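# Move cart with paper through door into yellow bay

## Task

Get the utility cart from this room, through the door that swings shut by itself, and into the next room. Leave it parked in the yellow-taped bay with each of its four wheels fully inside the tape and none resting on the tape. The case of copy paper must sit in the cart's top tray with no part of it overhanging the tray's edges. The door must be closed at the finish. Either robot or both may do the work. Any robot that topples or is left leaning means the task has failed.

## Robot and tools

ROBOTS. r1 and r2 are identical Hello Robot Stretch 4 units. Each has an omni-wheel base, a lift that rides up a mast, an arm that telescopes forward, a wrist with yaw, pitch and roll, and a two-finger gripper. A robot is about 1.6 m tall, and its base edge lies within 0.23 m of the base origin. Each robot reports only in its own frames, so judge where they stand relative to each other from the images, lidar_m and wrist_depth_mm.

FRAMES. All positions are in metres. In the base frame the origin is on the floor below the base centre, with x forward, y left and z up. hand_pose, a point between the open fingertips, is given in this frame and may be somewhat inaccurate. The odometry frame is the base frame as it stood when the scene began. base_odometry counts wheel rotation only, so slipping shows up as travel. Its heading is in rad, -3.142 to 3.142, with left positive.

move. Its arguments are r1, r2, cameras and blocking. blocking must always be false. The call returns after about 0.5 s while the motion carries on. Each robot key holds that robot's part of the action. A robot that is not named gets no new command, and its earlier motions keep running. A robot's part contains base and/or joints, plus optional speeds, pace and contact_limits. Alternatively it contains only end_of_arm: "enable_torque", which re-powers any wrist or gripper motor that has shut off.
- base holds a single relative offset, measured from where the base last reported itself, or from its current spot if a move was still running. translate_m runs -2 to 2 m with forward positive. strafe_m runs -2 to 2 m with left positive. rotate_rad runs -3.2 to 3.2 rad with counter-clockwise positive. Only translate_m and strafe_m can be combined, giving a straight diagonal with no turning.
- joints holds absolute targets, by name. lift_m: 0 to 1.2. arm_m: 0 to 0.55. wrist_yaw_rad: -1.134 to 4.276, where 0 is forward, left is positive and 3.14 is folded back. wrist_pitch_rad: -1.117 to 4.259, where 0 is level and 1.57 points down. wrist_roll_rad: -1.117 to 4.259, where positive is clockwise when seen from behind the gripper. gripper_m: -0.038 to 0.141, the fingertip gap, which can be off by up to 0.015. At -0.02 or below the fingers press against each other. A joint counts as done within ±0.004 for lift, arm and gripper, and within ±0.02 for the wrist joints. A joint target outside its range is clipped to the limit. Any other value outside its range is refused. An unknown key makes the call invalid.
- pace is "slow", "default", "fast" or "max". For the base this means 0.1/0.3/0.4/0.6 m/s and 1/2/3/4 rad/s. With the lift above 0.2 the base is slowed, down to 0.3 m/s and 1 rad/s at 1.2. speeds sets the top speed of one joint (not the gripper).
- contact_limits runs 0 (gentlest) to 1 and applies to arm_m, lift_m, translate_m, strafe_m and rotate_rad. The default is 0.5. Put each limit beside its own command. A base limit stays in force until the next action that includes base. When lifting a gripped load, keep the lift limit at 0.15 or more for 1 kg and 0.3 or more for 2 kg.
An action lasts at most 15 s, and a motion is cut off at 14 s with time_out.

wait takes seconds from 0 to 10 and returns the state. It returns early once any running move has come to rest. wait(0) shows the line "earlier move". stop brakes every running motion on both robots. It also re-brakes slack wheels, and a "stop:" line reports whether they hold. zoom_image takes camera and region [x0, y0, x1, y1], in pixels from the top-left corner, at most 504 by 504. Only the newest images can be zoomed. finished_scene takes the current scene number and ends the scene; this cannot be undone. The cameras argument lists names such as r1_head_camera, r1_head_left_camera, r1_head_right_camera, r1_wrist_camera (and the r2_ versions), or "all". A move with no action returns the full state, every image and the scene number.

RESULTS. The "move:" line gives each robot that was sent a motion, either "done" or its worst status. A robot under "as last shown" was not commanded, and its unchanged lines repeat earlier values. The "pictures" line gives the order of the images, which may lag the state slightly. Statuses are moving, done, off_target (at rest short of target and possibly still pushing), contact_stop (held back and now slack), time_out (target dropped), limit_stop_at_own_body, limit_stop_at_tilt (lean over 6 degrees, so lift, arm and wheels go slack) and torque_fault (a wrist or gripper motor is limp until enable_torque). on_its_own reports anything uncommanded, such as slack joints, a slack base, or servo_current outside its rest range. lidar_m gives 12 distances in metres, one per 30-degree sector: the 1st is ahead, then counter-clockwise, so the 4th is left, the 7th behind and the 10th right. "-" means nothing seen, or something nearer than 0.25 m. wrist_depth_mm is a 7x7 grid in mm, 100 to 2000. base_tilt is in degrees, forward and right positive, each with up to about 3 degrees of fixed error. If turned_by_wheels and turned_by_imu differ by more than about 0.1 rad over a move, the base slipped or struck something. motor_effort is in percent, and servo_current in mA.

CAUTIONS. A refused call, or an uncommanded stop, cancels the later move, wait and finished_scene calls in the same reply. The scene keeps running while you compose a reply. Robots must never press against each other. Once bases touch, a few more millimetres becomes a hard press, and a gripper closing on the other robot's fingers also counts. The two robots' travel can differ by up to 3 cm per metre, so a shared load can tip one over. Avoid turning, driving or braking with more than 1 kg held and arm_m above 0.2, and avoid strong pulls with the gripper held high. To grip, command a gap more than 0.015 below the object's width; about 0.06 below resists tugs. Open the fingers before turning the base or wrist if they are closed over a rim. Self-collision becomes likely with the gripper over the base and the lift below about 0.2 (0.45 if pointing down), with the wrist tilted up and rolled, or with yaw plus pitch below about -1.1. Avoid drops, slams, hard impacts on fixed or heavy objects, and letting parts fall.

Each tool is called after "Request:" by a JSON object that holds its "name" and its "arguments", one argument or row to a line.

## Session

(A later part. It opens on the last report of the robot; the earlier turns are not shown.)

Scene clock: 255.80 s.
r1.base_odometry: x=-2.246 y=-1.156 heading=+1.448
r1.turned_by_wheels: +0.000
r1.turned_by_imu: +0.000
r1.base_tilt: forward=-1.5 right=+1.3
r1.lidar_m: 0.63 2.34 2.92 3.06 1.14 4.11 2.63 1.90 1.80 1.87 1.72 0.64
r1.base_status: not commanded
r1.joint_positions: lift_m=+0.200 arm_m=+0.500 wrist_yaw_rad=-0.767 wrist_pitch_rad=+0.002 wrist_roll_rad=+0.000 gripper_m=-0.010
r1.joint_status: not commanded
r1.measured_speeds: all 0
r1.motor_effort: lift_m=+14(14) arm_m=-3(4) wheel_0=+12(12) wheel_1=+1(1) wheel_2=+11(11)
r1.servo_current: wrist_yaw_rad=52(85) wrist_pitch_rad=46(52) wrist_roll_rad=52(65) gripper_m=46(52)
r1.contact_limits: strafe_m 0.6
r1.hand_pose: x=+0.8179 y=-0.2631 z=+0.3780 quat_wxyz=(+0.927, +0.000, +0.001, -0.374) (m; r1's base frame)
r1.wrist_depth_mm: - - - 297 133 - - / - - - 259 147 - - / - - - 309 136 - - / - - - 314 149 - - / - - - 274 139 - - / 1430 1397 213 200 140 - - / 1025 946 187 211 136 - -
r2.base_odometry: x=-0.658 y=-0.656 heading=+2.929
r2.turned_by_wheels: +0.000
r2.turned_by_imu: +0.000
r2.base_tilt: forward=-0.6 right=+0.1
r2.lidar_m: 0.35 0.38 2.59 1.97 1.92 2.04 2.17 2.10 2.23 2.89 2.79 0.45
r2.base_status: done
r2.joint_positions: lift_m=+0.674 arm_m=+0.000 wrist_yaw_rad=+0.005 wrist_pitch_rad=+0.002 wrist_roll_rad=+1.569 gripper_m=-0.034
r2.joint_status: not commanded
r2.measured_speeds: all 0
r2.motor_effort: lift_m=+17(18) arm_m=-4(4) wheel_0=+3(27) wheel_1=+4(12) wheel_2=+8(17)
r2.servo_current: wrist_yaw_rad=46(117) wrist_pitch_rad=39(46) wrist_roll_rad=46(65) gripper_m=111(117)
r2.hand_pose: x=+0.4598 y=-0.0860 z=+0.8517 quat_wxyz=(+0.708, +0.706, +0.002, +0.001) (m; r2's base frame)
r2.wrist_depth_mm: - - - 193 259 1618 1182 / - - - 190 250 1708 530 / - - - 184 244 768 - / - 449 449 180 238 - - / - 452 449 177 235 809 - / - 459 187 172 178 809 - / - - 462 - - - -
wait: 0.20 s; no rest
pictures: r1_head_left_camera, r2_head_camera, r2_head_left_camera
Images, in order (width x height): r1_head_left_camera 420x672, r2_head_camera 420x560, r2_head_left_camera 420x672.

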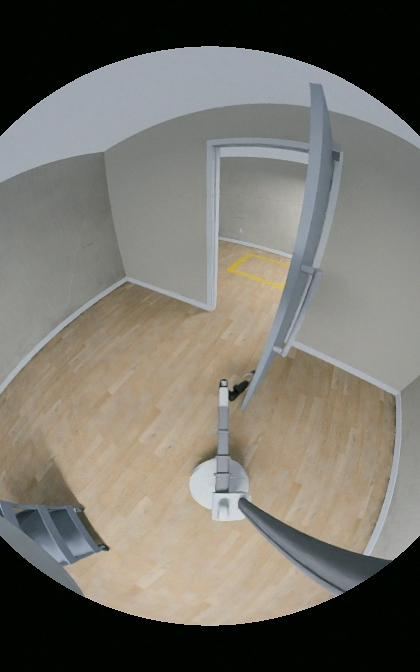

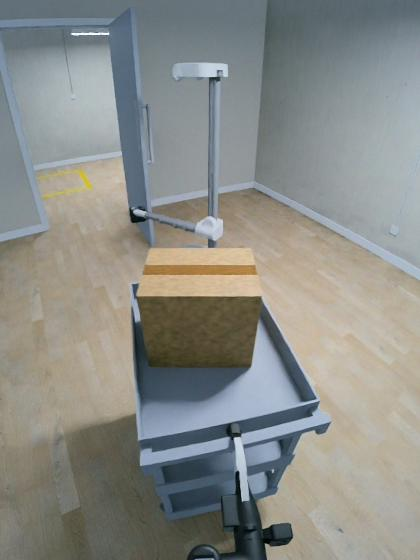

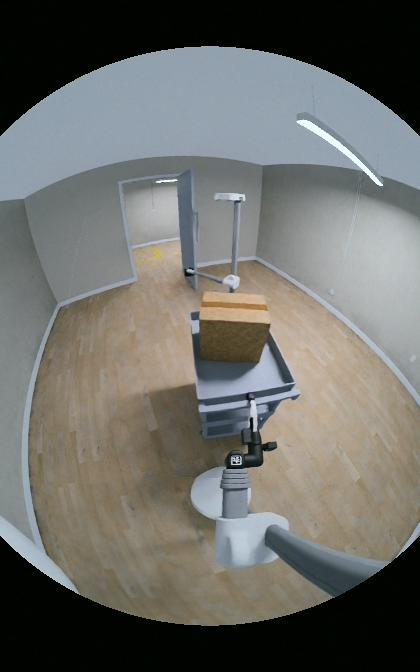

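Request:
{"name": "move", "arguments": {
  "blocking": false,
  "r2": {"base":{"translate_m":-0.05,"strafe_m":0.75},"pace":"slow"}
}}

Request:
{"name": "wait", "arguments": {
  "seconds": 10
}}

Request:
{"name": "move", "arguments": {
  "blocking": false,
  "r2": {"base":{"rotate_rad":-0.75},"pace":"slow"}
}}

Request:
{"name": "wait", "arguments": {
  "seconds": 5
}}

Request:
{"name": "move", "arguments": {
  "blocking": false,
  "r2": {"base":{"translate_m":0.0,"strafe_m":0.75},"pace":"slow"}
}}

Request:
{"name": "wait", "arguments": {
  "seconds": 10,
  "cameras": ["r2_head_camera","r2_head_left_camera"]
}}

Scene clock: 263.03 s.
move: r2 moving
r1: as last shown
r1.base_tilt: forward=-1.6 right=+1.3
r1.lidar_m: 0.65 2.33 2.92 3.06 1.15 4.11 2.61 1.90 1.81 1.89 1.71 0.64
r1.motor_effort: lift_m=+14(14) arm_m=-4(4) wheel_0=+11(12) wheel_1=+1(1) wheel_2=+11(11)
r1.servo_current: wrist_yaw_rad=72(78) wrist_pitch_rad=39(52) wrist_roll_rad=39(65) gripper_m=39(46)
r1.contact_limits: strafe_m 0.6
r1.wrist_depth_mm: - - - 296 132 - - / - - - 259 146 - - / - - - 309 137 - - / - - - 314 149 - - / - - - 272 139 - - / 1430 1430 211 200 140 - - / 1042 946 186 211 137 - -
r2.base_odometry: x=-0.660 y=-0.670 heading=+2.929
r2.turned_by_wheels: +0.000
r2.turned_by_imu: +0.001
r2.base_tilt: forward=-0.7 right=+0.1
r2.lidar_m: 0.35 0.39 2.59 1.99 1.90 2.04 2.17 2.10 2.27 2.89 2.83 0.42
r2.base_status: translate_m moving; strafe_m moving
r2.joint_positions: lift_m=+0.674 arm_m=+0.000 wrist_yaw_rad=+0.002 wrist_pitch_rad=+0.002 wrist_roll_rad=+1.569 gripper_m=-0.034
r2.joint_status: not commanded
r2.measured_speeds: translate_m=-0.002 strafe_m=+0.054 rotate_rad=-0.002 lift_m=+0.000 arm_m=+0.000 wrist_yaw_rad=-0.014 wrist_pitch_rad=+0.000 wrist_roll_rad=+0.000
r2.motor_effort: lift_m=+17(18) arm_m=-4(4) wheel_0=-10(12) wheel_1=+7(8) wheel_2=+9(10)
r2.servo_current: wrist_yaw_rad=46(59) wrist_pitch_rad=46(46) wrist_roll_rad=52(59) gripper_m=104(111)
r2.hand_pose: x=+0.4595 y=-0.0869 z=+0.8517 quat_wxyz=(+0.708, +0.706, +0.001, +0.000) (m; r2's base frame)
r2.wrist_depth_mm: - - - 195 259 1618 1205 / - - - 190 252 1756 500 / - - - 185 245 1863 - / - 449 445 180 239 - - / - 452 449 177 235 809 - / - 459 185 173 170 809 - / - - 459 - 224 - -
pictures: none

Scene clock: 271.23 s.
earlier move: r2 done
r1.base_odometry: x=-2.246 y=-1.156 heading=+1.448
r1.turned_by_wheels: +0.000
r1.turned_by_imu: -0.001
r1.base_tilt: forward=-1.6 right=+1.2
r1.lidar_m: 0.67 2.31 2.92 1.68 1.39 4.12 2.63 1.88 1.81 1.87 1.73 0.65
r1.base_status: not commanded
r1.joint_positions: lift_m=+0.200 arm_m=+0.500 wrist_yaw_rad=-0.767 wrist_pitch_rad=+0.002 wrist_roll_rad=+0.000 gripper_m=-0.010
r1.joint_status: not commanded
r1.measured_speeds: all 0
r1.motor_effort: lift_m=+14(14) arm_m=-4(4) wheel_0=+11(12) wheel_1=+1(1) wheel_2=+11(11)
r1.servo_current: wrist_yaw_rad=72(98) wrist_pitch_rad=52(52) wrist_roll_rad=39(72) gripper_m=46(52)
r1.contact_limits: strafe_m 0.6
r1.hand_pose: x=+0.8179 y=-0.2631 z=+0.3780 quat_wxyz=(+0.927, +0.000, +0.001, -0.374) (m; r1's base frame)
r1.wrist_depth_mm: - - - 296 132 - - / - - - 262 146 - - / - - - 309 137 - - / - - - 314 150 - - / - - - 272 139 - - / 1397 1397 213 200 140 - - / 1008 946 186 211 137 - -
r2.base_odometry: x=-0.767 y=-1.400 heading=+2.929
r2.turned_by_wheels: +0.000
r2.turned_by_imu: -0.004
r2.base_tilt: forward=-0.6 right=+0.1
r2.lidar_m: 0.45 3.40 1.70 1.28 1.24 1.31 1.92 2.40 2.52 3.59 0.34 0.33
r2.base_status: done
r2.joint_positions: lift_m=+0.674 arm_m=+0.000 wrist_yaw_rad=-0.008 wrist_pitch_rad=+0.002 wrist_roll_rad=+1.569 gripper_m=-0.034
r2.joint_status: not commanded
r2.measured_speeds: all 0
r2.motor_effort: lift_m=+18(18) arm_m=-4(5) wheel_0=-7(15) wheel_1=+1(8) wheel_2=+4(10)
r2.servo_current: wrist_yaw_rad=52(72) wrist_pitch_rad=39(52) wrist_roll_rad=39(65) gripper_m=104(117)
r2.hand_pose: x=+0.4586 y=-0.0898 z=+0.8517 quat_wxyz=(+0.708, +0.706, -0.002, -0.004) (m; r2's base frame)
r2.wrist_depth_mm: - - - - - - - / - - - - - - - / - - - - - - 492 / - - - - - - 466 / - - - - - 1708 1229 / - - - - 172 382 389 / - - - - - 1661 1182
wait: 8.20 of 10 s (r2 has come to rest)
pictures: none

Scene clock: 271.73 s.
move: r2 moving
r1: as last shown
r1.turned_by_imu: +0.000
r1.base_tilt: forward=-1.5 right=+1.3
r1.lidar_m: 0.67 2.35 2.92 1.69 1.38 4.12 2.61 1.90 1.80 1.87 1.72 0.64
r1.servo_current: wrist_yaw_rad=65(85) wrist_pitch_rad=46(52) wrist_roll_rad=46(59) gripper_m=46(52)
r1.contact_limits: strafe_m 0.6
r1.wrist_depth_mm: - - - 294 132 - - / - - - 259 147 - - / - - - 309 137 - - / - - - 312 149 - - / - - - 272 139 - - / 1397 1430 212 201 140 - - / 1025 946 187 211 137 - -
r2.base_odometry: x=-0.767 y=-1.400 heading=+2.805
r2.turned_by_wheels: -0.124
r2.turned_by_imu: -0.119
r2.base_tilt: forward=-0.6 right=+0.0
r2.lidar_m: 0.41 3.40 1.89 1.32 1.23 1.26 1.70 2.40 2.45 3.24 0.55 0.35
r2.base_status: rotate_rad moving
r2.joint_positions: lift_m=+0.674 arm_m=+0.000 wrist_yaw_rad=+0.011 wrist_pitch_rad=+0.002 wrist_roll_rad=+1.569 gripper_m=-0.034
r2.joint_status: not commanded
r2.measured_speeds: translate_m=+0.000 strafe_m=+0.000 rotate_rad=-0.484 lift_m=+0.000 arm_m=+0.000 wrist_yaw_rad=+0.077 wrist_pitch_rad=+0.000 wrist_roll_rad=+0.000
r2.motor_effort: lift_m=+17(18) arm_m=-4(4) wheel_0=+19(19) wheel_1=+6(10) wheel_2=+14(14)
r2.servo_current: wrist_yaw_rad=65(65) wrist_pitch_rad=39(46) wrist_roll_rad=52(59) gripper_m=104(111)
r2.hand_pose: x=+0.4603 y=-0.0842 z=+0.8517 quat_wxyz=(+0.708, +0.706, +0.005, +0.003) (m; r2's base frame)
r2.wrist_depth_mm: - - - - - - - / - - - - - - - / - - - - - - - / - - - - - 1464 480 / - - - - - 1661 1229 / - - - - 172 384 1078 / - - - - - 1618 1229
pictures: none

Scene clock: 273.27 s.
earlier move: r2 done
r1.base_odometry: x=-2.246 y=-1.156 heading=+1.448
r1.turned_by_wheels: +0.000
r1.turned_by_imu: +0.000
r1.base_tilt: forward=-1.6 right=+1.3
r1.lidar_m: 0.67 2.30 2.92 2.21 1.38 4.12 2.61 1.91 1.81 1.87 1.72 0.62
r1.base_status: not commanded
r1.joint_positions: lift_m=+0.200 arm_m=+0.500 wrist_yaw_rad=-0.767 wrist_pitch_rad=+0.002 wrist_roll_rad=+0.000 gripper_m=-0.010
r1.joint_status: not commanded
r1.measured_speeds: all 0
r1.motor_effort: lift_m=+14(14) arm_m=-4(4) wheel_0=+12(12) wheel_1=+1(1) wheel_2=+11(11)
r1.servo_current: wrist_yaw_rad=72(85) wrist_pitch_rad=39(52) wrist_roll_rad=46(65) gripper_m=46(52)
r1.contact_limits: strafe_m 0.6
r1.hand_pose: x=+0.8179 y=-0.2631 z=+0.3780 quat_wxyz=(+0.927, +0.000, +0.001, -0.374) (m; r1's base frame)
r1.wrist_depth_mm: - - - 296 132 - - / - - - 259 147 - - / - - - 307 137 - - / - - - 314 150 - - / - - - 273 139 - - / 1397 1464 212 201 140 - - / 1025 960 187 211 137 - -
r2.base_odometry: x=-0.767 y=-1.400 heading=+2.180
r2.turned_by_wheels: -0.625
r2.turned_by_imu: -0.605
r2.base_tilt: forward=-0.7 right=+0.1
r2.lidar_m: 0.37 0.38 3.41 2.15 1.39 1.21 1.23 1.55 2.40 2.41 3.00 0.43
r2.base_status: done
r2.joint_positions: lift_m=+0.674 arm_m=+0.000 wrist_yaw_rad=+0.004 wrist_pitch_rad=+0.002 wrist_roll_rad=+1.569 gripper_m=-0.034
r2.joint_status: not commanded
r2.measured_speeds: all 0
r2.motor_effort: lift_m=+17(18) arm_m=-4(4) wheel_0=+2(30) wheel_1=+3(14) wheel_2=+8(18)
r2.servo_current: wrist_yaw_rad=46(143) wrist_pitch_rad=39(52) wrist_roll_rad=46(65) gripper_m=104(111)
r2.hand_pose: x=+0.4596 y=-0.0863 z=+0.8517 quat_wxyz=(+0.708, +0.706, +0.002, +0.001) (m; r2's base frame)
r2.wrist_depth_mm: - - - 191 254 1397 1098 / - - - 187 247 1756 1182 / - - - 183 243 1661 - / - - 445 180 238 842 - / - 452 449 176 233 820 - / - - 186 173 178 798 - / - - 459 - - - -
wait: 1.53 of 5 s (r2 has come to rest)
pictures: none

Scene clock: 273.77 s.
move: r2 moving
r1: as last shown
r1.lidar_m: 0.68 2.31 2.92 2.22 1.39 4.11 2.62 1.86 1.80 1.87 1.73 0.61
r1.servo_current: wrist_yaw_rad=59(78) wrist_pitch_rad=39(52) wrist_roll_rad=59(59) gripper_m=39(46)
r1.contact_limits: strafe_m 0.6
r1.wrist_depth_mm: - - - 294 132 - - / - - - 259 147 - - / - - - 309 136 - - / - - - 314 150 - - / - - - 273 139 - - / 1430 1430 212 200 140 - - / 1008 960 186 211 137 - -
r2.base_odometry: x=-0.779 y=-1.408 heading=+2.180
r2.turned_by_wheels: +0.000
r2.turned_by_imu: +0.000
r2.base_tilt: forward=-0.7 right=+0.1
r2.lidar_m: 0.38 0.37 3.40 2.13 1.39 1.24 1.24 1.57 2.43 2.45 3.00 0.45
r2.base_status: translate_m moving; strafe_m moving
r2.joint_positions: lift_m=+0.674 arm_m=+0.000 wrist_yaw_rad=+0.001 wrist_pitch_rad=+0.002 wrist_roll_rad=+1.569 gripper_m=-0.034
r2.joint_status: not commanded
r2.measured_speeds: translate_m=+0.001 strafe_m=+0.055 rotate_rad=-0.003 lift_m=+0.000 arm_m=+0.000 wrist_yaw_rad=-0.019 wrist_pitch_rad=+0.000 wrist_roll_rad=+0.000
r2.motor_effort: lift_m=+18(18) arm_m=-4(4) wheel_0=-11(11) wheel_1=+8(8) wheel_2=+0(8)
r2.servo_current: wrist_yaw_rad=52(59) wrist_pitch_rad=39(46) wrist_roll_rad=46(59) gripper_m=98(104)
r2.hand_pose: x=+0.4594 y=-0.0872 z=+0.8517 quat_wxyz=(+0.708, +0.706, +0.001, +0.000) (m; r2's base frame)
r2.wrist_depth_mm: - - - 192 256 1397 1078 / - - - 189 249 1756 1182 / - - - 184 243 1756 - / - - 445 181 238 842 - / - 452 445 177 234 820 - / - 462 186 172 169 809 - / - - 462 - - - -
pictures: none

Scene clock: 281.90 s.
earlier move: r2 done
r1.base_odometry: x=-2.246 y=-1.156 heading=+1.448
r1.turned_by_wheels: +0.000
r1.turned_by_imu: -0.001
r1.base_tilt: forward=-1.6 right=+1.3
r1.lidar_m: 0.68 2.31 2.93 1.50 1.51 4.11 2.62 1.90 1.81 1.87 1.73 0.65
r1.base_status: not commanded
r1.joint_positions: lift_m=+0.200 arm_m=+0.500 wrist_yaw_rad=-0.767 wrist_pitch_rad=+0.002 wrist_roll_rad=+0.000 gripper_m=-0.010
r1.joint_status: not commanded
r1.measured_speeds: all 0
r1.motor_effort: lift_m=+14(14) arm_m=-4(4) wheel_0=+12(12) wheel_1=+1(1) wheel_2=+11(11)
r1.servo_current: wrist_yaw_rad=78(104) wrist_pitch_rad=52(52) wrist_roll_rad=65(78) gripper_m=46(52)
r1.contact_limits: strafe_m 0.6
r1.hand_pose: x=+0.8179 y=-0.2631 z=+0.3780 quat_wxyz=(+0.927, +0.000, +0.001, -0.374) (m; r1's base frame)
r1.wrist_depth_mm: - - - 294 132 - - / - - - 259 147 - - / - - - 309 137 - - / - - - 314 149 - - / - - - 273 139 - - / 1464 1430 212 200 140 - - / 1025 976 187 211 137 - -
r2.base_odometry: x=-1.382 y=-1.828 heading=+2.179
r2.turned_by_wheels: -0.001
r2.turned_by_imu: -0.004
r2.base_tilt: forward=-0.6 right=+0.1
r2.lidar_m: 0.47 2.20 2.71 1.68 1.11 0.97 1.00 1.22 2.45 3.11 0.37 0.31
r2.base_status: done
r2.joint_positions: lift_m=+0.674 arm_m=+0.000 wrist_yaw_rad=-0.019 wrist_pitch_rad=+0.002 wrist_roll_rad=+1.569 gripper_m=-0.034
r2.joint_status: not commanded
r2.measured_speeds: all 0
r2.motor_effort: lift_m=+18(18) arm_m=-4(4) wheel_0=-11(17) wheel_1=+1(9) wheel_2=-4(8)
r2.servo_current: wrist_yaw_rad=104(124) wrist_pitch_rad=46(52) wrist_roll_rad=46(65) gripper_m=98(111)
r2.hand_pose: x=+0.4576 y=-0.0928 z=+0.8517 quat_wxyz=(+0.708, +0.706, -0.006, -0.007) (m; r2's base frame)
r2.wrist_depth_mm: - - - - - - - / - - - - - - - / - - - - - - - / - - - - - - 477 / - - - - - 1756 1229 / - - - - 165 392 397 / - - - - - 1661 1229
wait: 8.13 of 10 s (r2 has come to rest)
pictures: r2_head_camera, r2_head_left_camera
Images, in order (width x height): r2_head_camera 420x560, r2_head_left_camera 420x672.

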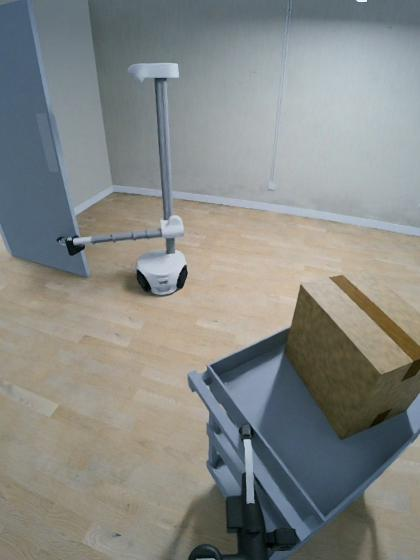

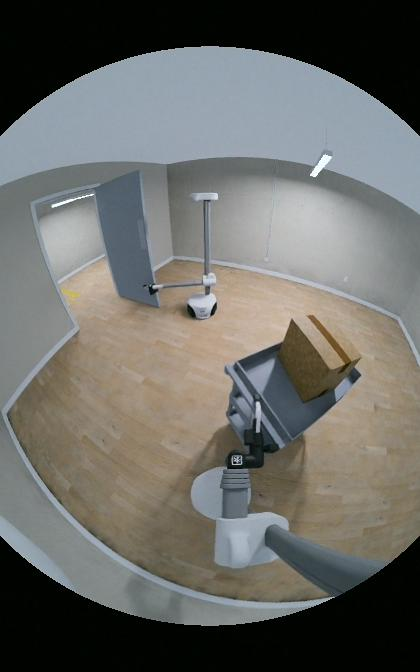

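Request:
{"name": "move", "arguments": {
  "blocking": false,
  "r2": {"base":{"rotate_rad":-0.8},"pace":"slow"}
}}

Request:
{"name": "wait", "arguments": {
  "seconds": 5
}}

Request:
{"name": "move", "arguments": {
  "blocking": false,
  "r2": {"base":{"translate_m":-0.1,"strafe_m":0.85},"pace":"slow"}
}}

Request:
{"name": "wait", "arguments": {
  "seconds": 10
}}

Request:
{"name": "move", "arguments": {
  "blocking": false,
  "r2": {"base":{"rotate_rad":-0.7},"pace":"slow"}
}}

Request:
{"name": "wait", "arguments": {
  "seconds": 5,
  "cameras": ["r2_head_camera","r2_head_left_camera","r1_head_left_camera"]
}}

Scene clock: 294.97 s.
move: r2 moving
r1: as last shown
r1.turned_by_imu: +0.000
r1.lidar_m: 0.69 2.35 2.92 1.53 1.49 4.11 2.62 1.89 1.80 1.87 1.73 0.66
r1.motor_effort: lift_m=+14(14) arm_m=-4(4) wheel_0=+11(12) wheel_1=+1(1) wheel_2=+11(11)
r1.servo_current: wrist_yaw_rad=85(85) wrist_pitch_rad=39(46) wrist_roll_rad=59(65) gripper_m=39(46)
r1.contact_limits: strafe_m 0.6
r1.wrist_depth_mm: - - - 296 133 - - / - - - 260 147 - - / - - - 309 136 - - / - - - 315 150 - - / - - - 273 139 - - / 1464 1430 213 200 140 - - / 1025 960 186 211 137 - -
r2.base_odometry: x=-1.382 y=-1.828 heading=+2.056
r2.turned_by_wheels: -0.123
r2.turned_by_imu: -0.119
r2.base_tilt: forward=-0.7 right=+0.0
r2.lidar_m: 0.43 2.01 2.72 2.08 1.17 0.99 0.99 1.13 1.88 3.09 0.53 0.31
r2.base_status: rotate_rad moving
r2.joint_positions: lift_m=+0.674 arm_m=+0.000 wrist_yaw_rad=+0.006 wrist_pitch_rad=+0.002 wrist_roll_rad=+1.569 gripper_m=-0.034
r2.joint_status: not commanded
r2.measured_speeds: translate_m=+0.000 strafe_m=+0.001 rotate_rad=-0.488 lift_m=+0.000 arm_m=+0.000 wrist_yaw_rad=+0.078 wrist_pitch_rad=+0.000 wrist_roll_rad=+0.000
r2.motor_effort: lift_m=+17(18) arm_m=-4(4) wheel_0=+11(11) wheel_1=+7(8) wheel_2=+11(11)
r2.servo_current: wrist_yaw_rad=46(104) wrist_pitch_rad=39(39) wrist_roll_rad=59(59) gripper_m=104(104)
r2.hand_pose: x=+0.4598 y=-0.0857 z=+0.8517 quat_wxyz=(+0.708, +0.706, +0.003, +0.002) (m; r2's base frame)
r2.wrist_depth_mm: - - - - - - - / - - - - - - - / - - - - - - - / - - - - - 1464 484 / - - - - - 1661 459 / - - 177 - 173 1464 392 / - - - - - - 1229
pictures: none

Scene clock: 296.53 s.
earlier move: r2 done
r1.base_odometry: x=-2.246 y=-1.156 heading=+1.448
r1.turned_by_wheels: +0.000
r1.turned_by_imu: +0.000
r1.base_tilt: forward=-1.5 right=+1.3
r1.lidar_m: 0.67 2.36 2.92 1.65 1.51 4.12 2.61 1.90 1.81 1.88 1.72 0.64
r1.base_status: not commanded
r1.joint_positions: lift_m=+0.200 arm_m=+0.500 wrist_yaw_rad=-0.767 wrist_pitch_rad=+0.002 wrist_roll_rad=+0.000 gripper_m=-0.010
r1.joint_status: not commanded
r1.measured_speeds: all 0
r1.motor_effort: lift_m=+14(14) arm_m=-3(4) wheel_0=+12(12) wheel_1=+1(1) wheel_2=+11(11)
r1.servo_current: wrist_yaw_rad=65(85) wrist_pitch_rad=33(52) wrist_roll_rad=46(65) gripper_m=46(46)
r1.contact_limits: strafe_m 0.6
r1.hand_pose: x=+0.8179 y=-0.2631 z=+0.3780 quat_wxyz=(+0.927, +0.000, +0.001, -0.374) (m; r1's base frame)
r1.wrist_depth_mm: - - - 296 132 - - / - - - 259 147 - - / - - - 309 137 - - / - - - 314 149 - - / - - - 273 139 - - / 1430 1430 213 202 141 - - / 1025 960 187 211 137 - -
r2.base_odometry: x=-1.382 y=-1.828 heading=+1.380
r2.turned_by_wheels: -0.676
r2.turned_by_imu: -0.656
r2.base_tilt: forward=-0.6 right=+0.1
r2.lidar_m: 0.34 0.36 2.01 2.76 2.69 1.30 1.00 0.97 1.06 1.51 3.10 0.44
r2.base_status: done
r2.joint_positions: lift_m=+0.674 arm_m=+0.000 wrist_yaw_rad=+0.004 wrist_pitch_rad=+0.002 wrist_roll_rad=+1.569 gripper_m=-0.034
r2.joint_status: not commanded
r2.measured_speeds: all 0
r2.motor_effort: lift_m=+18(18) arm_m=-4(5) wheel_0=+2(25) wheel_1=+3(13) wheel_2=+6(18)
r2.servo_current: wrist_yaw_rad=46(117) wrist_pitch_rad=39(46) wrist_roll_rad=52(59) gripper_m=104(111)
r2.hand_pose: x=+0.4597 y=-0.0862 z=+0.8517 quat_wxyz=(+0.708, +0.706, +0.002, +0.001) (m; r2's base frame)
r2.wrist_depth_mm: - - - 198 264 283 282 / - - - 194 254 1756 1205 / - - - 187 248 1708 - / - - 445 182 240 - - / - 449 449 178 234 809 - / - 449 186 172 177 798 - / - - 449 - - - -
wait: 1.57 of 5 s (r2 has come to rest)
pictures: none

Scene clock: 297.03 s.
move: r2 moving
r1: as last shown
r1.base_tilt: forward=-1.6 right=+1.2
r1.lidar_m: 0.69 2.35 2.93 1.63 1.52 4.13 2.62 1.91 1.80 1.88 1.73 0.64
r1.motor_effort: lift_m=+14(14) arm_m=-4(4) wheel_0=+12(13) wheel_1=+1(1) wheel_2=+11(11)
r1.servo_current: wrist_yaw_rad=59(78) wrist_pitch_rad=46(46) wrist_roll_rad=39(59) gripper_m=52(52)
r1.contact_limits: strafe_m 0.6
r1.wrist_depth_mm: - - - 296 132 - - / - - - 259 147 - - / - - - 309 137 - - / - - - 315 150 - - / - - - 273 139 - - / 1430 1464 211 200 140 - - / 1025 960 187 211 137 - -
r2.base_odometry: x=-1.396 y=-1.827 heading=+1.380
r2.turned_by_wheels: +0.000
r2.turned_by_imu: +0.000
r2.base_tilt: forward=-0.7 right=+0.1
r2.lidar_m: 0.35 0.34 2.01 2.74 2.71 1.30 1.00 0.97 1.07 1.56 3.10 0.46
r2.base_status: translate_m moving; strafe_m moving
r2.joint_positions: lift_m=+0.674 arm_m=+0.000 wrist_yaw_rad=+0.001 wrist_pitch_rad=+0.002 wrist_roll_rad=+1.569 gripper_m=-0.034
r2.joint_status: not commanded
r2.measured_speeds: translate_m=-0.005 strafe_m=+0.053 rotate_rad=-0.004 lift_m=+0.000 arm_m=+0.000 wrist_yaw_rad=-0.012 wrist_pitch_rad=+0.000 wrist_roll_rad=+0.000
r2.motor_effort: lift_m=+17(18) arm_m=-4(5) wheel_0=-11(14) wheel_1=+7(8) wheel_2=+6(8)
r2.servo_current: wrist_yaw_rad=46(52) wrist_pitch_rad=39(39) wrist_roll_rad=46(52) gripper_m=104(104)
r2.hand_pose: x=+0.4594 y=-0.0872 z=+0.8517 quat_wxyz=(+0.708, +0.706, +0.001, +0.000) (m; r2's base frame)
r2.wrist_depth_mm: - - - 200 266 283 283 / - - - 194 257 1756 1205 / - - - 187 248 1756 - / - - 445 182 241 831 - / - 449 445 179 235 809 - / - 449 186 173 169 798 - / - - 452 - - - -
pictures: none

Scene clock: 306.30 s.
earlier move: r2 done
r1.base_odometry: x=-2.246 y=-1.156 heading=+1.448
r1.turned_by_wheels: +0.000
r1.turned_by_imu: -0.001
r1.base_tilt: forward=-1.6 right=+1.3
r1.lidar_m: 0.68 2.34 1.48 1.23 1.55 4.11 2.64 1.88 1.80 1.87 1.75 0.63
r1.base_status: not commanded
r1.joint_positions: lift_m=+0.200 arm_m=+0.500 wrist_yaw_rad=-0.767 wrist_pitch_rad=+0.002 wrist_roll_rad=+0.000 gripper_m=-0.010
r1.joint_status: not commanded
r1.measured_speeds: all 0
r1.motor_effort: lift_m=+14(14) arm_m=-4(4) wheel_0=+12(13) wheel_1=+1(1) wheel_2=+11(11)
r1.servo_current: wrist_yaw_rad=72(91) wrist_pitch_rad=39(59) wrist_roll_rad=39(65) gripper_m=46(52)
r1.contact_limits: strafe_m 0.6
r1.hand_pose: x=+0.8179 y=-0.2631 z=+0.3780 quat_wxyz=(+0.927, +0.000, +0.001, -0.374) (m; r1's base frame)
r1.wrist_depth_mm: - - - 294 132 - - / - - - 258 147 - - / - - - 310 137 - - / - - - 314 150 - - / - - - 273 139 - - / 1464 1430 213 201 140 - - / 1025 946 187 210 137 - -
r2.base_odometry: x=-2.235 y=-1.765 heading=+1.379
r2.turned_by_wheels: -0.001
r2.turned_by_imu: -0.007
r2.base_tilt: forward=-0.7 right=+0.1
r2.lidar_m: 0.48 1.51 1.58 1.92 1.90 1.62 1.25 1.24 1.31 1.96 0.30 0.31
r2.base_status: done
r2.joint_positions: lift_m=+0.674 arm_m=+0.000 wrist_yaw_rad=-0.025 wrist_pitch_rad=+0.002 wrist_roll_rad=+1.569 gripper_m=-0.034
r2.joint_status: not commanded
r2.measured_speeds: all 0
r2.on_its_own: wrist_yaw_rad is at rest, and its servo_current (150 mA) is outside its rest range (0 to 104 mA)
r2.motor_effort: lift_m=+17(18) arm_m=-4(5) wheel_0=-10(21) wheel_1=+1(8) wheel_2=-4(8)
r2.servo_current: wrist_yaw_rad=150(156) wrist_pitch_rad=39(52) wrist_roll_rad=39(65) gripper_m=104(111)
r2.hand_pose: x=+0.4571 y=-0.0945 z=+0.8517 quat_wxyz=(+0.708, +0.706, -0.008, -0.009) (m; r2's base frame)
r2.wrist_depth_mm: - - - - - - - / - - - - - - - / - - - - - - - / - - - - - - 484 / - - - - - 1661 1229 / - - - - 165 394 399 / - - - - - 1808 1229
wait: 9.27 of 10 s (r2 has come to rest)
pictures: none

Scene clock: 306.80 s.
move: r2 moving
r1: as last shown
r1.turned_by_imu: +0.000
r1.lidar_m: 0.66 2.31 1.48 1.22 1.56 4.13 2.62 1.90 1.79 1.86 1.71 0.65
r1.motor_effort: lift_m=+14(14) arm_m=-4(4) wheel_0=+12(12) wheel_1=+1(1) wheel_2=+11(11)
r1.servo_current: wrist_yaw_rad=78(91) wrist_pitch_rad=46(52) wrist_roll_rad=52(59) gripper_m=46(46)
r1.contact_limits: strafe_m 0.6
r1.wrist_depth_mm: - - - 294 132 - - / - - - 259 147 - - / - - - 309 136 - - / - - - 314 149 - - / - - - 272 139 - - / 1430 1464 212 201 140 - - / 1025 976 187 211 137 - -
r2.base_odometry: x=-2.236 y=-1.765 heading=+1.255
r2.turned_by_wheels: -0.123
r2.turned_by_imu: -0.119
r2.base_tilt: forward=-0.7 right=+0.0
r2.lidar_m: 0.43 1.50 1.56 1.99 1.91 1.86 1.32 1.24 1.29 1.73 0.51 0.34
r2.base_status: rotate_rad moving
r2.joint_positions: lift_m=+0.674 arm_m=+0.000 wrist_yaw_rad=+0.004 wrist_pitch_rad=+0.002 wrist_roll_rad=+1.569 gripper_m=-0.034
r2.joint_status: not commanded
r2.measured_speeds: translate_m=-0.001 strafe_m=+0.002 rotate_rad=-0.486 lift_m=+0.000 arm_m=+0.000 wrist_yaw_rad=+0.087 wrist_pitch_rad=+0.000 wrist_roll_rad=+0.000
r2.motor_effort: lift_m=+17(18) arm_m=-4(4) wheel_0=+13(13) wheel_1=+6(7) wheel_2=+10(10)
r2.servo_current: wrist_yaw_rad=52(156) wrist_pitch_rad=39(46) wrist_roll_rad=52(52) gripper_m=98(111)
r2.hand_pose: x=+0.4597 y=-0.0863 z=+0.8517 quat_wxyz=(+0.708, +0.706, +0.002, +0.001) (m; r2's base frame)
r2.wrist_depth_mm: - - - - - - - / - - - - - - - / - - - - - - - / - - - - - - 496 / - - - - - 1661 459 / - - 178 - 172 392 421 / - - - - - 1808 1229
pictures: none

Scene clock: 308.30 s.
earlier move: r2 done
r1.base_odometry: x=-2.246 y=-1.156 heading=+1.448
r1.turned_by_wheels: +0.000
r1.turned_by_imu: +0.000
r1.base_tilt: forward=-1.5 right=+1.3
r1.lidar_m: 0.65 2.33 1.49 1.45 1.63 4.11 2.62 1.89 1.79 1.87 1.72 0.64
r1.base_status: not commanded
r1.joint_positions: lift_m=+0.200 arm_m=+0.500 wrist_yaw_rad=-0.767 wrist_pitch_rad=+0.002 wrist_roll_rad=+0.000 gripper_m=-0.010
r1.joint_status: not commanded
r1.measured_speeds: all 0
r1.motor_effort: lift_m=+14(14) arm_m=-3(4) wheel_0=+12(12) wheel_1=+1(1) wheel_2=+11(11)
r1.servo_current: wrist_yaw_rad=72(91) wrist_pitch_rad=39(52) wrist_roll_rad=59(59) gripper_m=39(46)
r1.contact_limits: strafe_m 0.6
r1.hand_pose: x=+0.8179 y=-0.2631 z=+0.3780 quat_wxyz=(+0.927, +0.000, +0.001, -0.374) (m; r1's base frame)
r1.wrist_depth_mm: - - - 296 132 - - / - - - 259 147 - - / - - - 309 137 - - / - - - 312 150 - - / - - - 274 139 - - / 1430 1430 211 200 140 - - / 1008 960 186 211 137 - -
r2.base_odometry: x=-2.235 y=-1.765 heading=+0.680
r2.turned_by_wheels: -0.576
r2.turned_by_imu: -0.557
r2.base_tilt: forward=-0.7 right=+0.0
r2.lidar_m: 0.41 0.44 1.49 1.56 2.05 1.89 1.93 1.32 1.23 1.26 1.65 0.43
r2.base_status: done
r2.joint_positions: lift_m=+0.674 arm_m=+0.000 wrist_yaw_rad=+0.003 wrist_pitch_rad=+0.002 wrist_roll_rad=+1.569 gripper_m=-0.034
r2.joint_status: not commanded
r2.measured_speeds: all 0
r2.motor_effort: lift_m=+17(18) arm_m=-4(4) wheel_0=+4(25) wheel_1=+4(14) wheel_2=+5(17)
r2.servo_current: wrist_yaw_rad=46(156) wrist_pitch_rad=33(46) wrist_roll_rad=39(59) gripper_m=104(111)
r2.hand_pose: x=+0.4596 y=-0.0866 z=+0.8517 quat_wxyz=(+0.708, +0.706, +0.002, +0.000) (m; r2's base frame)
r2.wrist_depth_mm: - - - 156 211 1756 1205 / - - - 158 215 778 - / - 433 421 163 220 798 - / - 452 442 166 224 820 - / - - 466 170 229 - - / - - 187 172 179 - - / - - - - - - 508
wait: 1.50 of 5 s (r2 has come to rest)
pictures: r1_head_left_camera, r2_head_camera, r2_head_left_camera
Images, in order (width x height): r1_head_left_camera 420x672, r2_head_camera 420x560, r2_head_left_camera 420x672.

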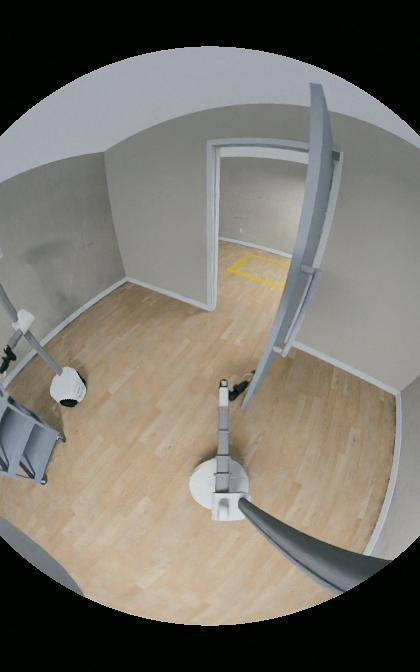

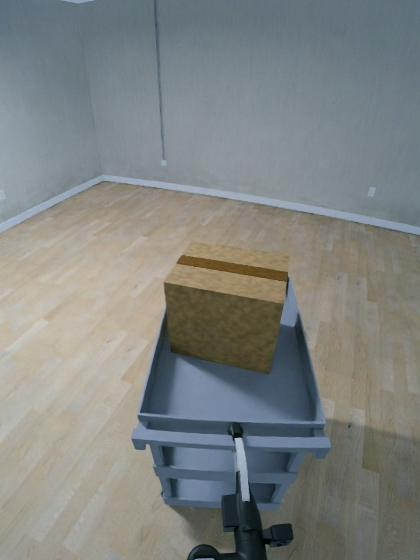

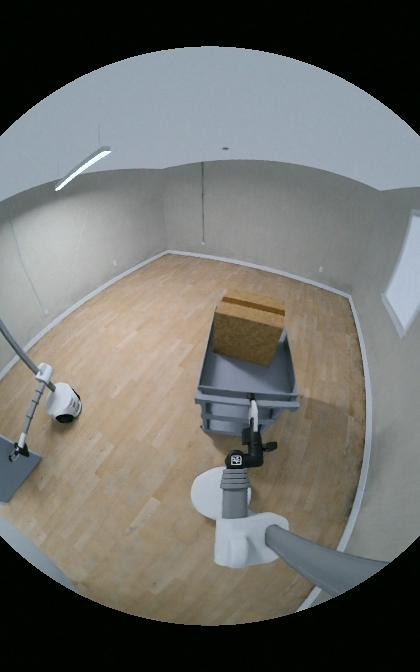

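Request:
{"name": "move", "arguments": {
  "blocking": false,
  "r2": {"base":{"rotate_rad":-0.468},"pace":"slow"}
}}

Request:
{"name": "wait", "arguments": {
  "seconds": 5
}}

Request:
{"name": "move", "arguments": {
  "blocking": false,
  "r2": {"base":{"translate_m":-0.35,"strafe_m":0.7},"pace":"slow"}
}}

Request:
{"name": "wait", "arguments": {
  "seconds": 10,
  "cameras": ["r2_head_left_camera","r1_head_left_camera"]
}}

Scene clock: 320.47 s.
move: r2 moving
r1: as last shown
r1.base_tilt: forward=-1.6 right=+1.3
r1.lidar_m: 0.69 2.36 1.49 1.47 1.64 4.14 2.60 1.87 1.79 1.89 1.72 0.66
r1.motor_effort: lift_m=+14(14) arm_m=-4(4) wheel_0=+12(12) wheel_1=+1(1) wheel_2=+11(11)
r1.servo_current: wrist_yaw_rad=65(91) wrist_pitch_rad=46(46) wrist_roll_rad=39(52) gripper_m=39(46)
r1.contact_limits: strafe_m 0.6
r1.wrist_depth_mm: - - - 296 132 - - / - - - 260 147 - - / - - - 309 137 - - / - - - 314 150 - - / - - - 273 139 - - / 1430 1430 212 201 140 - - / 1025 946 186 211 137 - -
r2.base_odometry: x=-2.235 y=-1.765 heading=+0.554
r2.turned_by_wheels: -0.126
r2.turned_by_imu: -0.121
r2.base_tilt: forward=-0.6 right=+0.0
r2.lidar_m: 0.39 0.38 1.54 1.51 1.75 1.88 1.92 1.39 1.24 1.24 1.50 0.43
r2.base_status: rotate_rad moving
r2.joint_positions: lift_m=+0.674 arm_m=+0.000 wrist_yaw_rad=+0.011 wrist_pitch_rad=+0.002 wrist_roll_rad=+1.569 gripper_m=-0.034
r2.joint_status: not commanded
r2.measured_speeds: translate_m=+0.001 strafe_m=-0.001 rotate_rad=-0.489 lift_m=+0.000 arm_m=+0.000 wrist_yaw_rad=+0.000 wrist_pitch_rad=+0.000 wrist_roll_rad=+0.000
r2.motor_effort: lift_m=+17(18) arm_m=-4(4) wheel_0=+13(14) wheel_1=+6(10) wheel_2=+16(17)
r2.servo_current: wrist_yaw_rad=65(78) wrist_pitch_rad=39(46) wrist_roll_rad=39(52) gripper_m=104(104)
r2.hand_pose: x=+0.4602 y=-0.0844 z=+0.8517 quat_wxyz=(+0.708, +0.706, +0.004, +0.003) (m; r2's base frame)
r2.wrist_depth_mm: - - - 173 232 1576 1182 / - - - 173 232 1756 - / - - - 173 231 798 - / - 445 442 232 230 831 - / - 459 455 173 232 820 - / - - 187 172 179 820 - / - - 484 - - - -
pictures: none

Scene clock: 321.63 s.
earlier move: r2 done
r1.base_odometry: x=-2.246 y=-1.156 heading=+1.448
r1.turned_by_wheels: +0.000
r1.turned_by_imu: +0.000
r1.base_tilt: forward=-1.6 right=+1.3
r1.lidar_m: 0.68 2.32 1.50 1.56 4.10 4.11 2.63 1.90 1.80 1.86 1.72 0.65
r1.base_status: not commanded
r1.joint_positions: lift_m=+0.200 arm_m=+0.500 wrist_yaw_rad=-0.767 wrist_pitch_rad=+0.002 wrist_roll_rad=+0.000 gripper_m=-0.010
r1.joint_status: not commanded
r1.measured_speeds: all 0
r1.motor_effort: lift_m=+14(14) arm_m=-3(4) wheel_0=+11(12) wheel_1=+1(1) wheel_2=+11(11)
r1.servo_current: wrist_yaw_rad=65(91) wrist_pitch_rad=33(52) wrist_roll_rad=72(72) gripper_m=39(52)
r1.contact_limits: strafe_m 0.6
r1.hand_pose: x=+0.8179 y=-0.2631 z=+0.3780 quat_wxyz=(+0.927, +0.000, +0.001, -0.374) (m; r1's base frame)
r1.wrist_depth_mm: - - - 296 132 - - / - - - 260 147 - - / - - - 307 137 - - / - - - 314 149 - - / - - - 272 139 - - / 1430 1464 212 200 140 - - / 1008 946 186 211 137 - -
r2.base_odometry: x=-2.235 y=-1.765 heading=+0.212
r2.turned_by_wheels: -0.342
r2.turned_by_imu: -0.332
r2.base_tilt: forward=-0.7 right=+0.1
r2.lidar_m: 0.28 0.29 3.68 1.49 1.56 1.98 1.90 1.86 1.31 1.23 1.26 0.48
r2.base_status: done
r2.joint_positions: lift_m=+0.674 arm_m=+0.000 wrist_yaw_rad=+0.003 wrist_pitch_rad=+0.002 wrist_roll_rad=+1.569 gripper_m=-0.034
r2.joint_status: not commanded
r2.measured_speeds: all 0
r2.motor_effort: lift_m=+17(18) arm_m=-4(4) wheel_0=+2(14) wheel_1=+3(10) wheel_2=+6(17)
r2.servo_current: wrist_yaw_rad=39(78) wrist_pitch_rad=39(46) wrist_roll_rad=52(59) gripper_m=111(111)
r2.hand_pose: x=+0.4596 y=-0.0866 z=+0.8517 quat_wxyz=(+0.708, +0.706, +0.002, +0.000) (m; r2's base frame)
r2.wrist_depth_mm: - - - - - 1708 1182 / - - - 304 - 1661 1182 / - - - 298 332 1499 1160 / - - - 265 285 1756 504 / - - - 190 248 1863 - / - - 185 167 178 750 - / - - 407 - 208 - -
wait: 1.17 of 5 s (r2 has come to rest)
pictures: none

Scene clock: 322.13 s.
move: r2 moving
r1: as last shown
r1.base_tilt: forward=-1.5 right=+1.3
r1.lidar_m: 0.67 2.34 1.46 1.53 4.11 4.12 2.61 1.90 1.80 1.87 1.72 0.65
r1.motor_effort: lift_m=+14(14) arm_m=-3(4) wheel_0=+12(12) wheel_1=+1(1) wheel_2=+11(11)
r1.servo_current: wrist_yaw_rad=65(91) wrist_pitch_rad=39(46) wrist_roll_rad=46(72) gripper_m=52(52)
r1.contact_limits: strafe_m 0.6
r1.wrist_depth_mm: - - - 294 132 - - / - - - 260 147 - - / - - - 310 137 - - / - - - 315 150 - - / - - - 271 139 - - / 1430 1430 211 200 140 - - / 1025 991 187 211 137 - -
r2.base_odometry: x=-2.243 y=-1.755 heading=+0.213
r2.turned_by_wheels: +0.000
r2.turned_by_imu: +0.000
r2.base_tilt: forward=-0.7 right=+0.1
r2.lidar_m: 0.29 0.28 3.66 1.49 1.54 2.00 1.91 1.86 1.33 1.25 1.32 0.48
r2.base_status: translate_m moving; strafe_m moving
r2.joint_positions: lift_m=+0.674 arm_m=+0.000 wrist_yaw_rad=+0.002 wrist_pitch_rad=+0.002 wrist_roll_rad=+1.569 gripper_m=-0.034
r2.joint_status: not commanded
r2.measured_speeds: translate_m=-0.022 strafe_m=+0.043 rotate_rad=+0.000 lift_m=+0.000 arm_m=+0.000 wrist_yaw_rad=-0.012 wrist_pitch_rad=+0.000 wrist_roll_rad=+0.000
r2.motor_effort: lift_m=+17(18) arm_m=-4(4) wheel_0=-12(15) wheel_1=+7(7) wheel_2=+9(10)
r2.servo_current: wrist_yaw_rad=52(59) wrist_pitch_rad=46(52) wrist_roll_rad=46(52) gripper_m=104(111)
r2.hand_pose: x=+0.4595 y=-0.0868 z=+0.8517 quat_wxyz=(+0.708, +0.706, +0.001, +0.000) (m; r2's base frame)
r2.wrist_depth_mm: - - - - - 1661 1182 / - - - 304 - 1618 1182 / - - - 298 332 1537 1138 / - - - 265 283 1808 504 / - - - 189 247 1921 - / - - 186 167 177 768 - / - - 410 - 208 - -
pictures: none

Scene clock: 330.73 s.
earlier move: r2 done
r1.base_odometry: x=-2.246 y=-1.156 heading=+1.448
r1.turned_by_wheels: +0.000
r1.turned_by_imu: -0.001
r1.base_tilt: forward=-1.6 right=+1.3
r1.lidar_m: 0.66 0.90 0.78 0.98 4.11 4.13 2.60 1.87 1.79 1.87 1.73 0.64
r1.base_status: not commanded
r1.joint_positions: lift_m=+0.200 arm_m=+0.500 wrist_yaw_rad=-0.767 wrist_pitch_rad=+0.002 wrist_roll_rad=+0.000 gripper_m=-0.010
r1.joint_status: not commanded
r1.measured_speeds: all 0
r1.motor_effort: lift_m=+14(14) arm_m=-3(4) wheel_0=+12(13) wheel_1=+1(1) wheel_2=+11(11)
r1.servo_current: wrist_yaw_rad=78(98) wrist_pitch_rad=46(52) wrist_roll_rad=59(72) gripper_m=39(52)
r1.contact_limits: strafe_m 0.6
r1.hand_pose: x=+0.8179 y=-0.2631 z=+0.3780 quat_wxyz=(+0.927, +0.000, +0.001, -0.374) (m; r1's base frame)
r1.wrist_depth_mm: - - - 296 132 - - / - - - 260 147 - - / - - - 310 136 - - / - - - 314 150 - - / - - - 272 139 - - / 1464 1464 212 200 140 - - / 1025 960 186 212 137 - -
r2.base_odometry: x=-2.725 y=-1.154 heading=+0.212
r2.turned_by_wheels: +0.000
r2.turned_by_imu: -0.004
r2.base_tilt: forward=-0.7 right=+0.0
r2.lidar_m: 0.46 4.10 0.91 0.78 0.75 1.18 1.56 1.63 2.04 1.94 2.02 0.33
r2.base_status: done
r2.joint_positions: lift_m=+0.674 arm_m=+0.000 wrist_yaw_rad=-0.008 wrist_pitch_rad=+0.002 wrist_roll_rad=+1.569 gripper_m=-0.034
r2.joint_status: not commanded
r2.measured_speeds: all 0
r2.motor_effort: lift_m=+17(18) arm_m=-4(5) wheel_0=-8(18) wheel_1=+3(8) wheel_2=+5(10)
r2.servo_current: wrist_yaw_rad=46(72) wrist_pitch_rad=39(52) wrist_roll_rad=46(65) gripper_m=91(111)
r2.hand_pose: x=+0.4587 y=-0.0896 z=+0.8517 quat_wxyz=(+0.708, +0.706, -0.002, -0.003) (m; r2's base frame)
r2.wrist_depth_mm: - 340 332 - 146 - - / - 375 377 - 160 - - / - 445 433 110 177 - - / - - 508 125 196 - - / - - - 141 222 1708 508 / - - 185 158 170 1661 477 / - - - - - - 1205
wait: 8.60 of 10 s (r2 has come to rest)
pictures: r1_head_left_camera, r2_head_left_camera
Images, in order (width x height): r1_head_left_camera 420x672, r2_head_left_camera 420x672.

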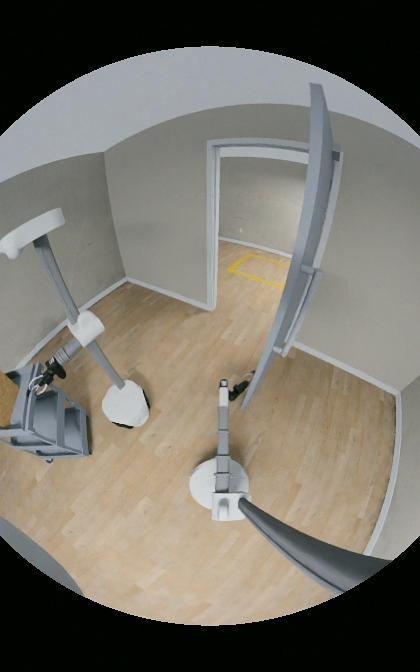

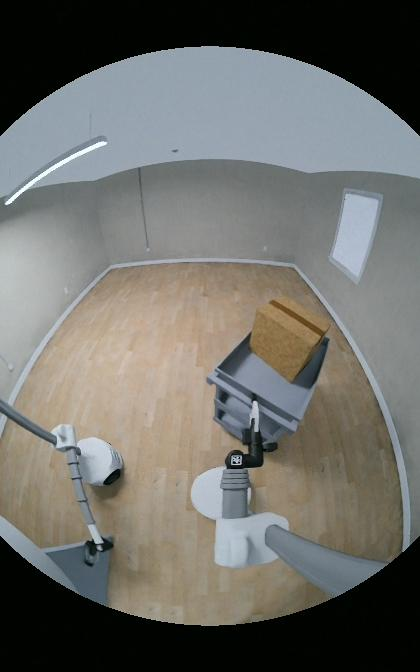

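Request:
{"name": "move", "arguments": {
  "blocking": false,
  "r2": {"base":{"translate_m":-0.2,"strafe_m":0.31},"pace":"slow","contact_limits":{"strafe_m":0.3}}
}}

Request:
{"name": "wait", "arguments": {
  "seconds": 10,
  "cameras": ["r2_head_left_camera","r2_head_right_camera"]
}}

Scene clock: 335.13 s.
move: r2 moving
r1: as last shown
r1.turned_by_imu: +0.000
r1.base_tilt: forward=-1.5 right=+1.3
r1.lidar_m: 0.69 0.84 0.77 0.96 4.14 4.12 2.61 1.86 1.81 1.86 1.74 0.64
r1.motor_effort: lift_m=+14(14) arm_m=-3(4) wheel_0=+11(12) wheel_1=+1(1) wheel_2=+11(11)
r1.servo_current: wrist_yaw_rad=72(72) wrist_pitch_rad=39(46) wrist_roll_rad=39(59) gripper_m=39(52)
r1.contact_limits: strafe_m 0.6
r1.wrist_depth_mm: - - - 294 132 - - / - - - 259 147 - - / - - - 309 137 - - / - - - 314 149 - - / - - - 273 139 - - / 1464 1464 211 200 140 - - / 1025 946 187 211 137 - -
r2.base_odometry: x=-2.734 y=-1.146 heading=+0.213
r2.turned_by_wheels: +0.000
r2.turned_by_imu: +0.000
r2.base_tilt: forward=-0.7 right=+0.1
r2.lidar_m: 0.41 4.05 0.87 0.77 0.76 1.15 1.56 1.62 2.06 1.96 2.01 0.35
r2.base_status: translate_m moving; strafe_m moving
r2.joint_positions: lift_m=+0.674 arm_m=+0.000 wrist_yaw_rad=-0.008 wrist_pitch_rad=+0.002 wrist_roll_rad=+1.569 gripper_m=-0.034
r2.joint_status: not commanded
r2.measured_speeds: translate_m=-0.026 strafe_m=+0.040 rotate_rad=+0.001 lift_m=+0.000 arm_m=+0.000 wrist_yaw_rad=+0.000 wrist_pitch_rad=+0.000 wrist_roll_rad=+0.000
r2.motor_effort: lift_m=+17(18) arm_m=-4(4) wheel_0=-15(16) wheel_1=+4(4) wheel_2=+9(10)
r2.servo_current: wrist_yaw_rad=59(59) wrist_pitch_rad=33(46) wrist_roll_rad=39(59) gripper_m=104(104)
r2.contact_limits: strafe_m 0.3
r2.hand_pose: x=+0.4587 y=-0.0896 z=+0.8517 quat_wxyz=(+0.708, +0.706, -0.002, -0.003) (m; r2's base frame)
r2.wrist_depth_mm: - 338 332 - 144 - - / - 377 379 - 158 - - / - 452 436 108 176 - - / - - 512 123 196 - - / - - - 140 221 1661 504 / - - 185 157 170 1708 473 / - - - - - - 415
pictures: none

Scene clock: 339.60 s.
earlier move: r2 done
r1.base_odometry: x=-2.246 y=-1.156 heading=+1.448
r1.turned_by_wheels: +0.000
r1.turned_by_imu: +0.000
r1.base_tilt: forward=-1.6 right=+1.3
r1.lidar_m: 0.67 0.51 0.55 0.73 4.13 4.12 2.61 1.90 1.78 1.88 1.75 0.65
r1.base_status: not commanded
r1.joint_positions: lift_m=+0.200 arm_m=+0.500 wrist_yaw_rad=-0.767 wrist_pitch_rad=+0.002 wrist_roll_rad=+0.000 gripper_m=-0.010
r1.joint_status: not commanded
r1.measured_speeds: all 0
r1.motor_effort: lift_m=+14(14) arm_m=-4(4) wheel_0=+11(12) wheel_1=+1(1) wheel_2=+11(11)
r1.servo_current: wrist_yaw_rad=52(91) wrist_pitch_rad=39(52) wrist_roll_rad=52(65) gripper_m=46(52)
r1.contact_limits: strafe_m 0.6
r1.hand_pose: x=+0.8179 y=-0.2631 z=+0.3780 quat_wxyz=(+0.927, +0.000, +0.001, -0.374) (m; r1's base frame)
r1.wrist_depth_mm: - - - 294 132 - - / - - - 259 146 - - / - - - 309 137 - - / - - - 314 149 - - / - - - 272 139 - - / 1430 1430 211 201 140 - - / 1025 960 186 211 137 - -
r2.base_odometry: x=-2.986 y=-0.894 heading=+0.211
r2.turned_by_wheels: -0.002
r2.turned_by_imu: -0.006
r2.base_tilt: forward=-0.7 right=+0.1
r2.lidar_m: 0.48 3.65 0.50 0.47 0.42 0.61 - 1.42 1.92 2.24 0.34 0.32
r2.base_status: done
r2.joint_positions: lift_m=+0.674 arm_m=+0.000 wrist_yaw_rad=-0.027 wrist_pitch_rad=+0.002 wrist_roll_rad=+1.569 gripper_m=-0.034
r2.joint_status: not commanded
r2.measured_speeds: all 0
r2.on_its_own: wrist_yaw_rad is at rest, and its servo_current (182 mA) is outside its rest range (0 to 104 mA)
r2.motor_effort: lift_m=+17(18) arm_m=-4(5) wheel_0=-16(21) wheel_1=+0(6) wheel_2=-7(10)
r2.servo_current: wrist_yaw_rad=182(182) wrist_pitch_rad=39(46) wrist_roll_rad=39(65) gripper_m=111(111)
r2.contact_limits: strafe_m 0.3
r2.hand_pose: x=+0.4569 y=-0.0950 z=+0.8517 quat_wxyz=(+0.708, +0.706, -0.009, -0.010) (m; r2's base frame)
r2.wrist_depth_mm: - - - - - - - / - - - - - - - / - - - - - - - / - - - - - - 480 / - - - - - 1708 445 / - - - - 172 394 1078 / - - - - - 1808 1255
wait: 4.47 of 10 s (r2 has come to rest)
pictures: r2_head_left_camera, r2_head_right_camera
Images, in order (width x height): r2_head_left_camera 420x672, r2_head_right_camera 420x672.

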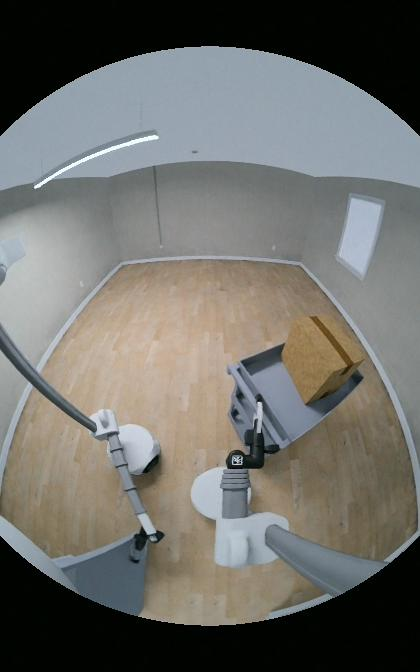

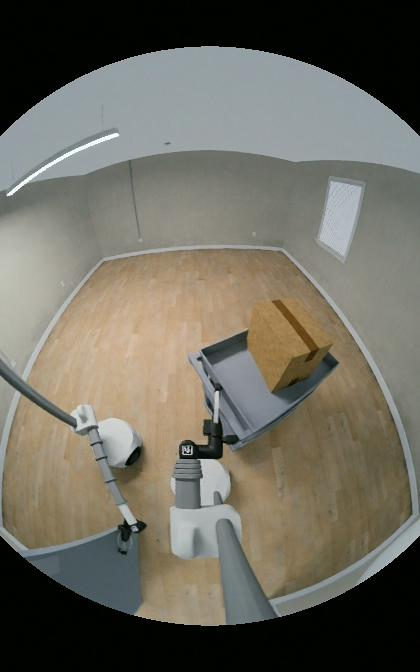

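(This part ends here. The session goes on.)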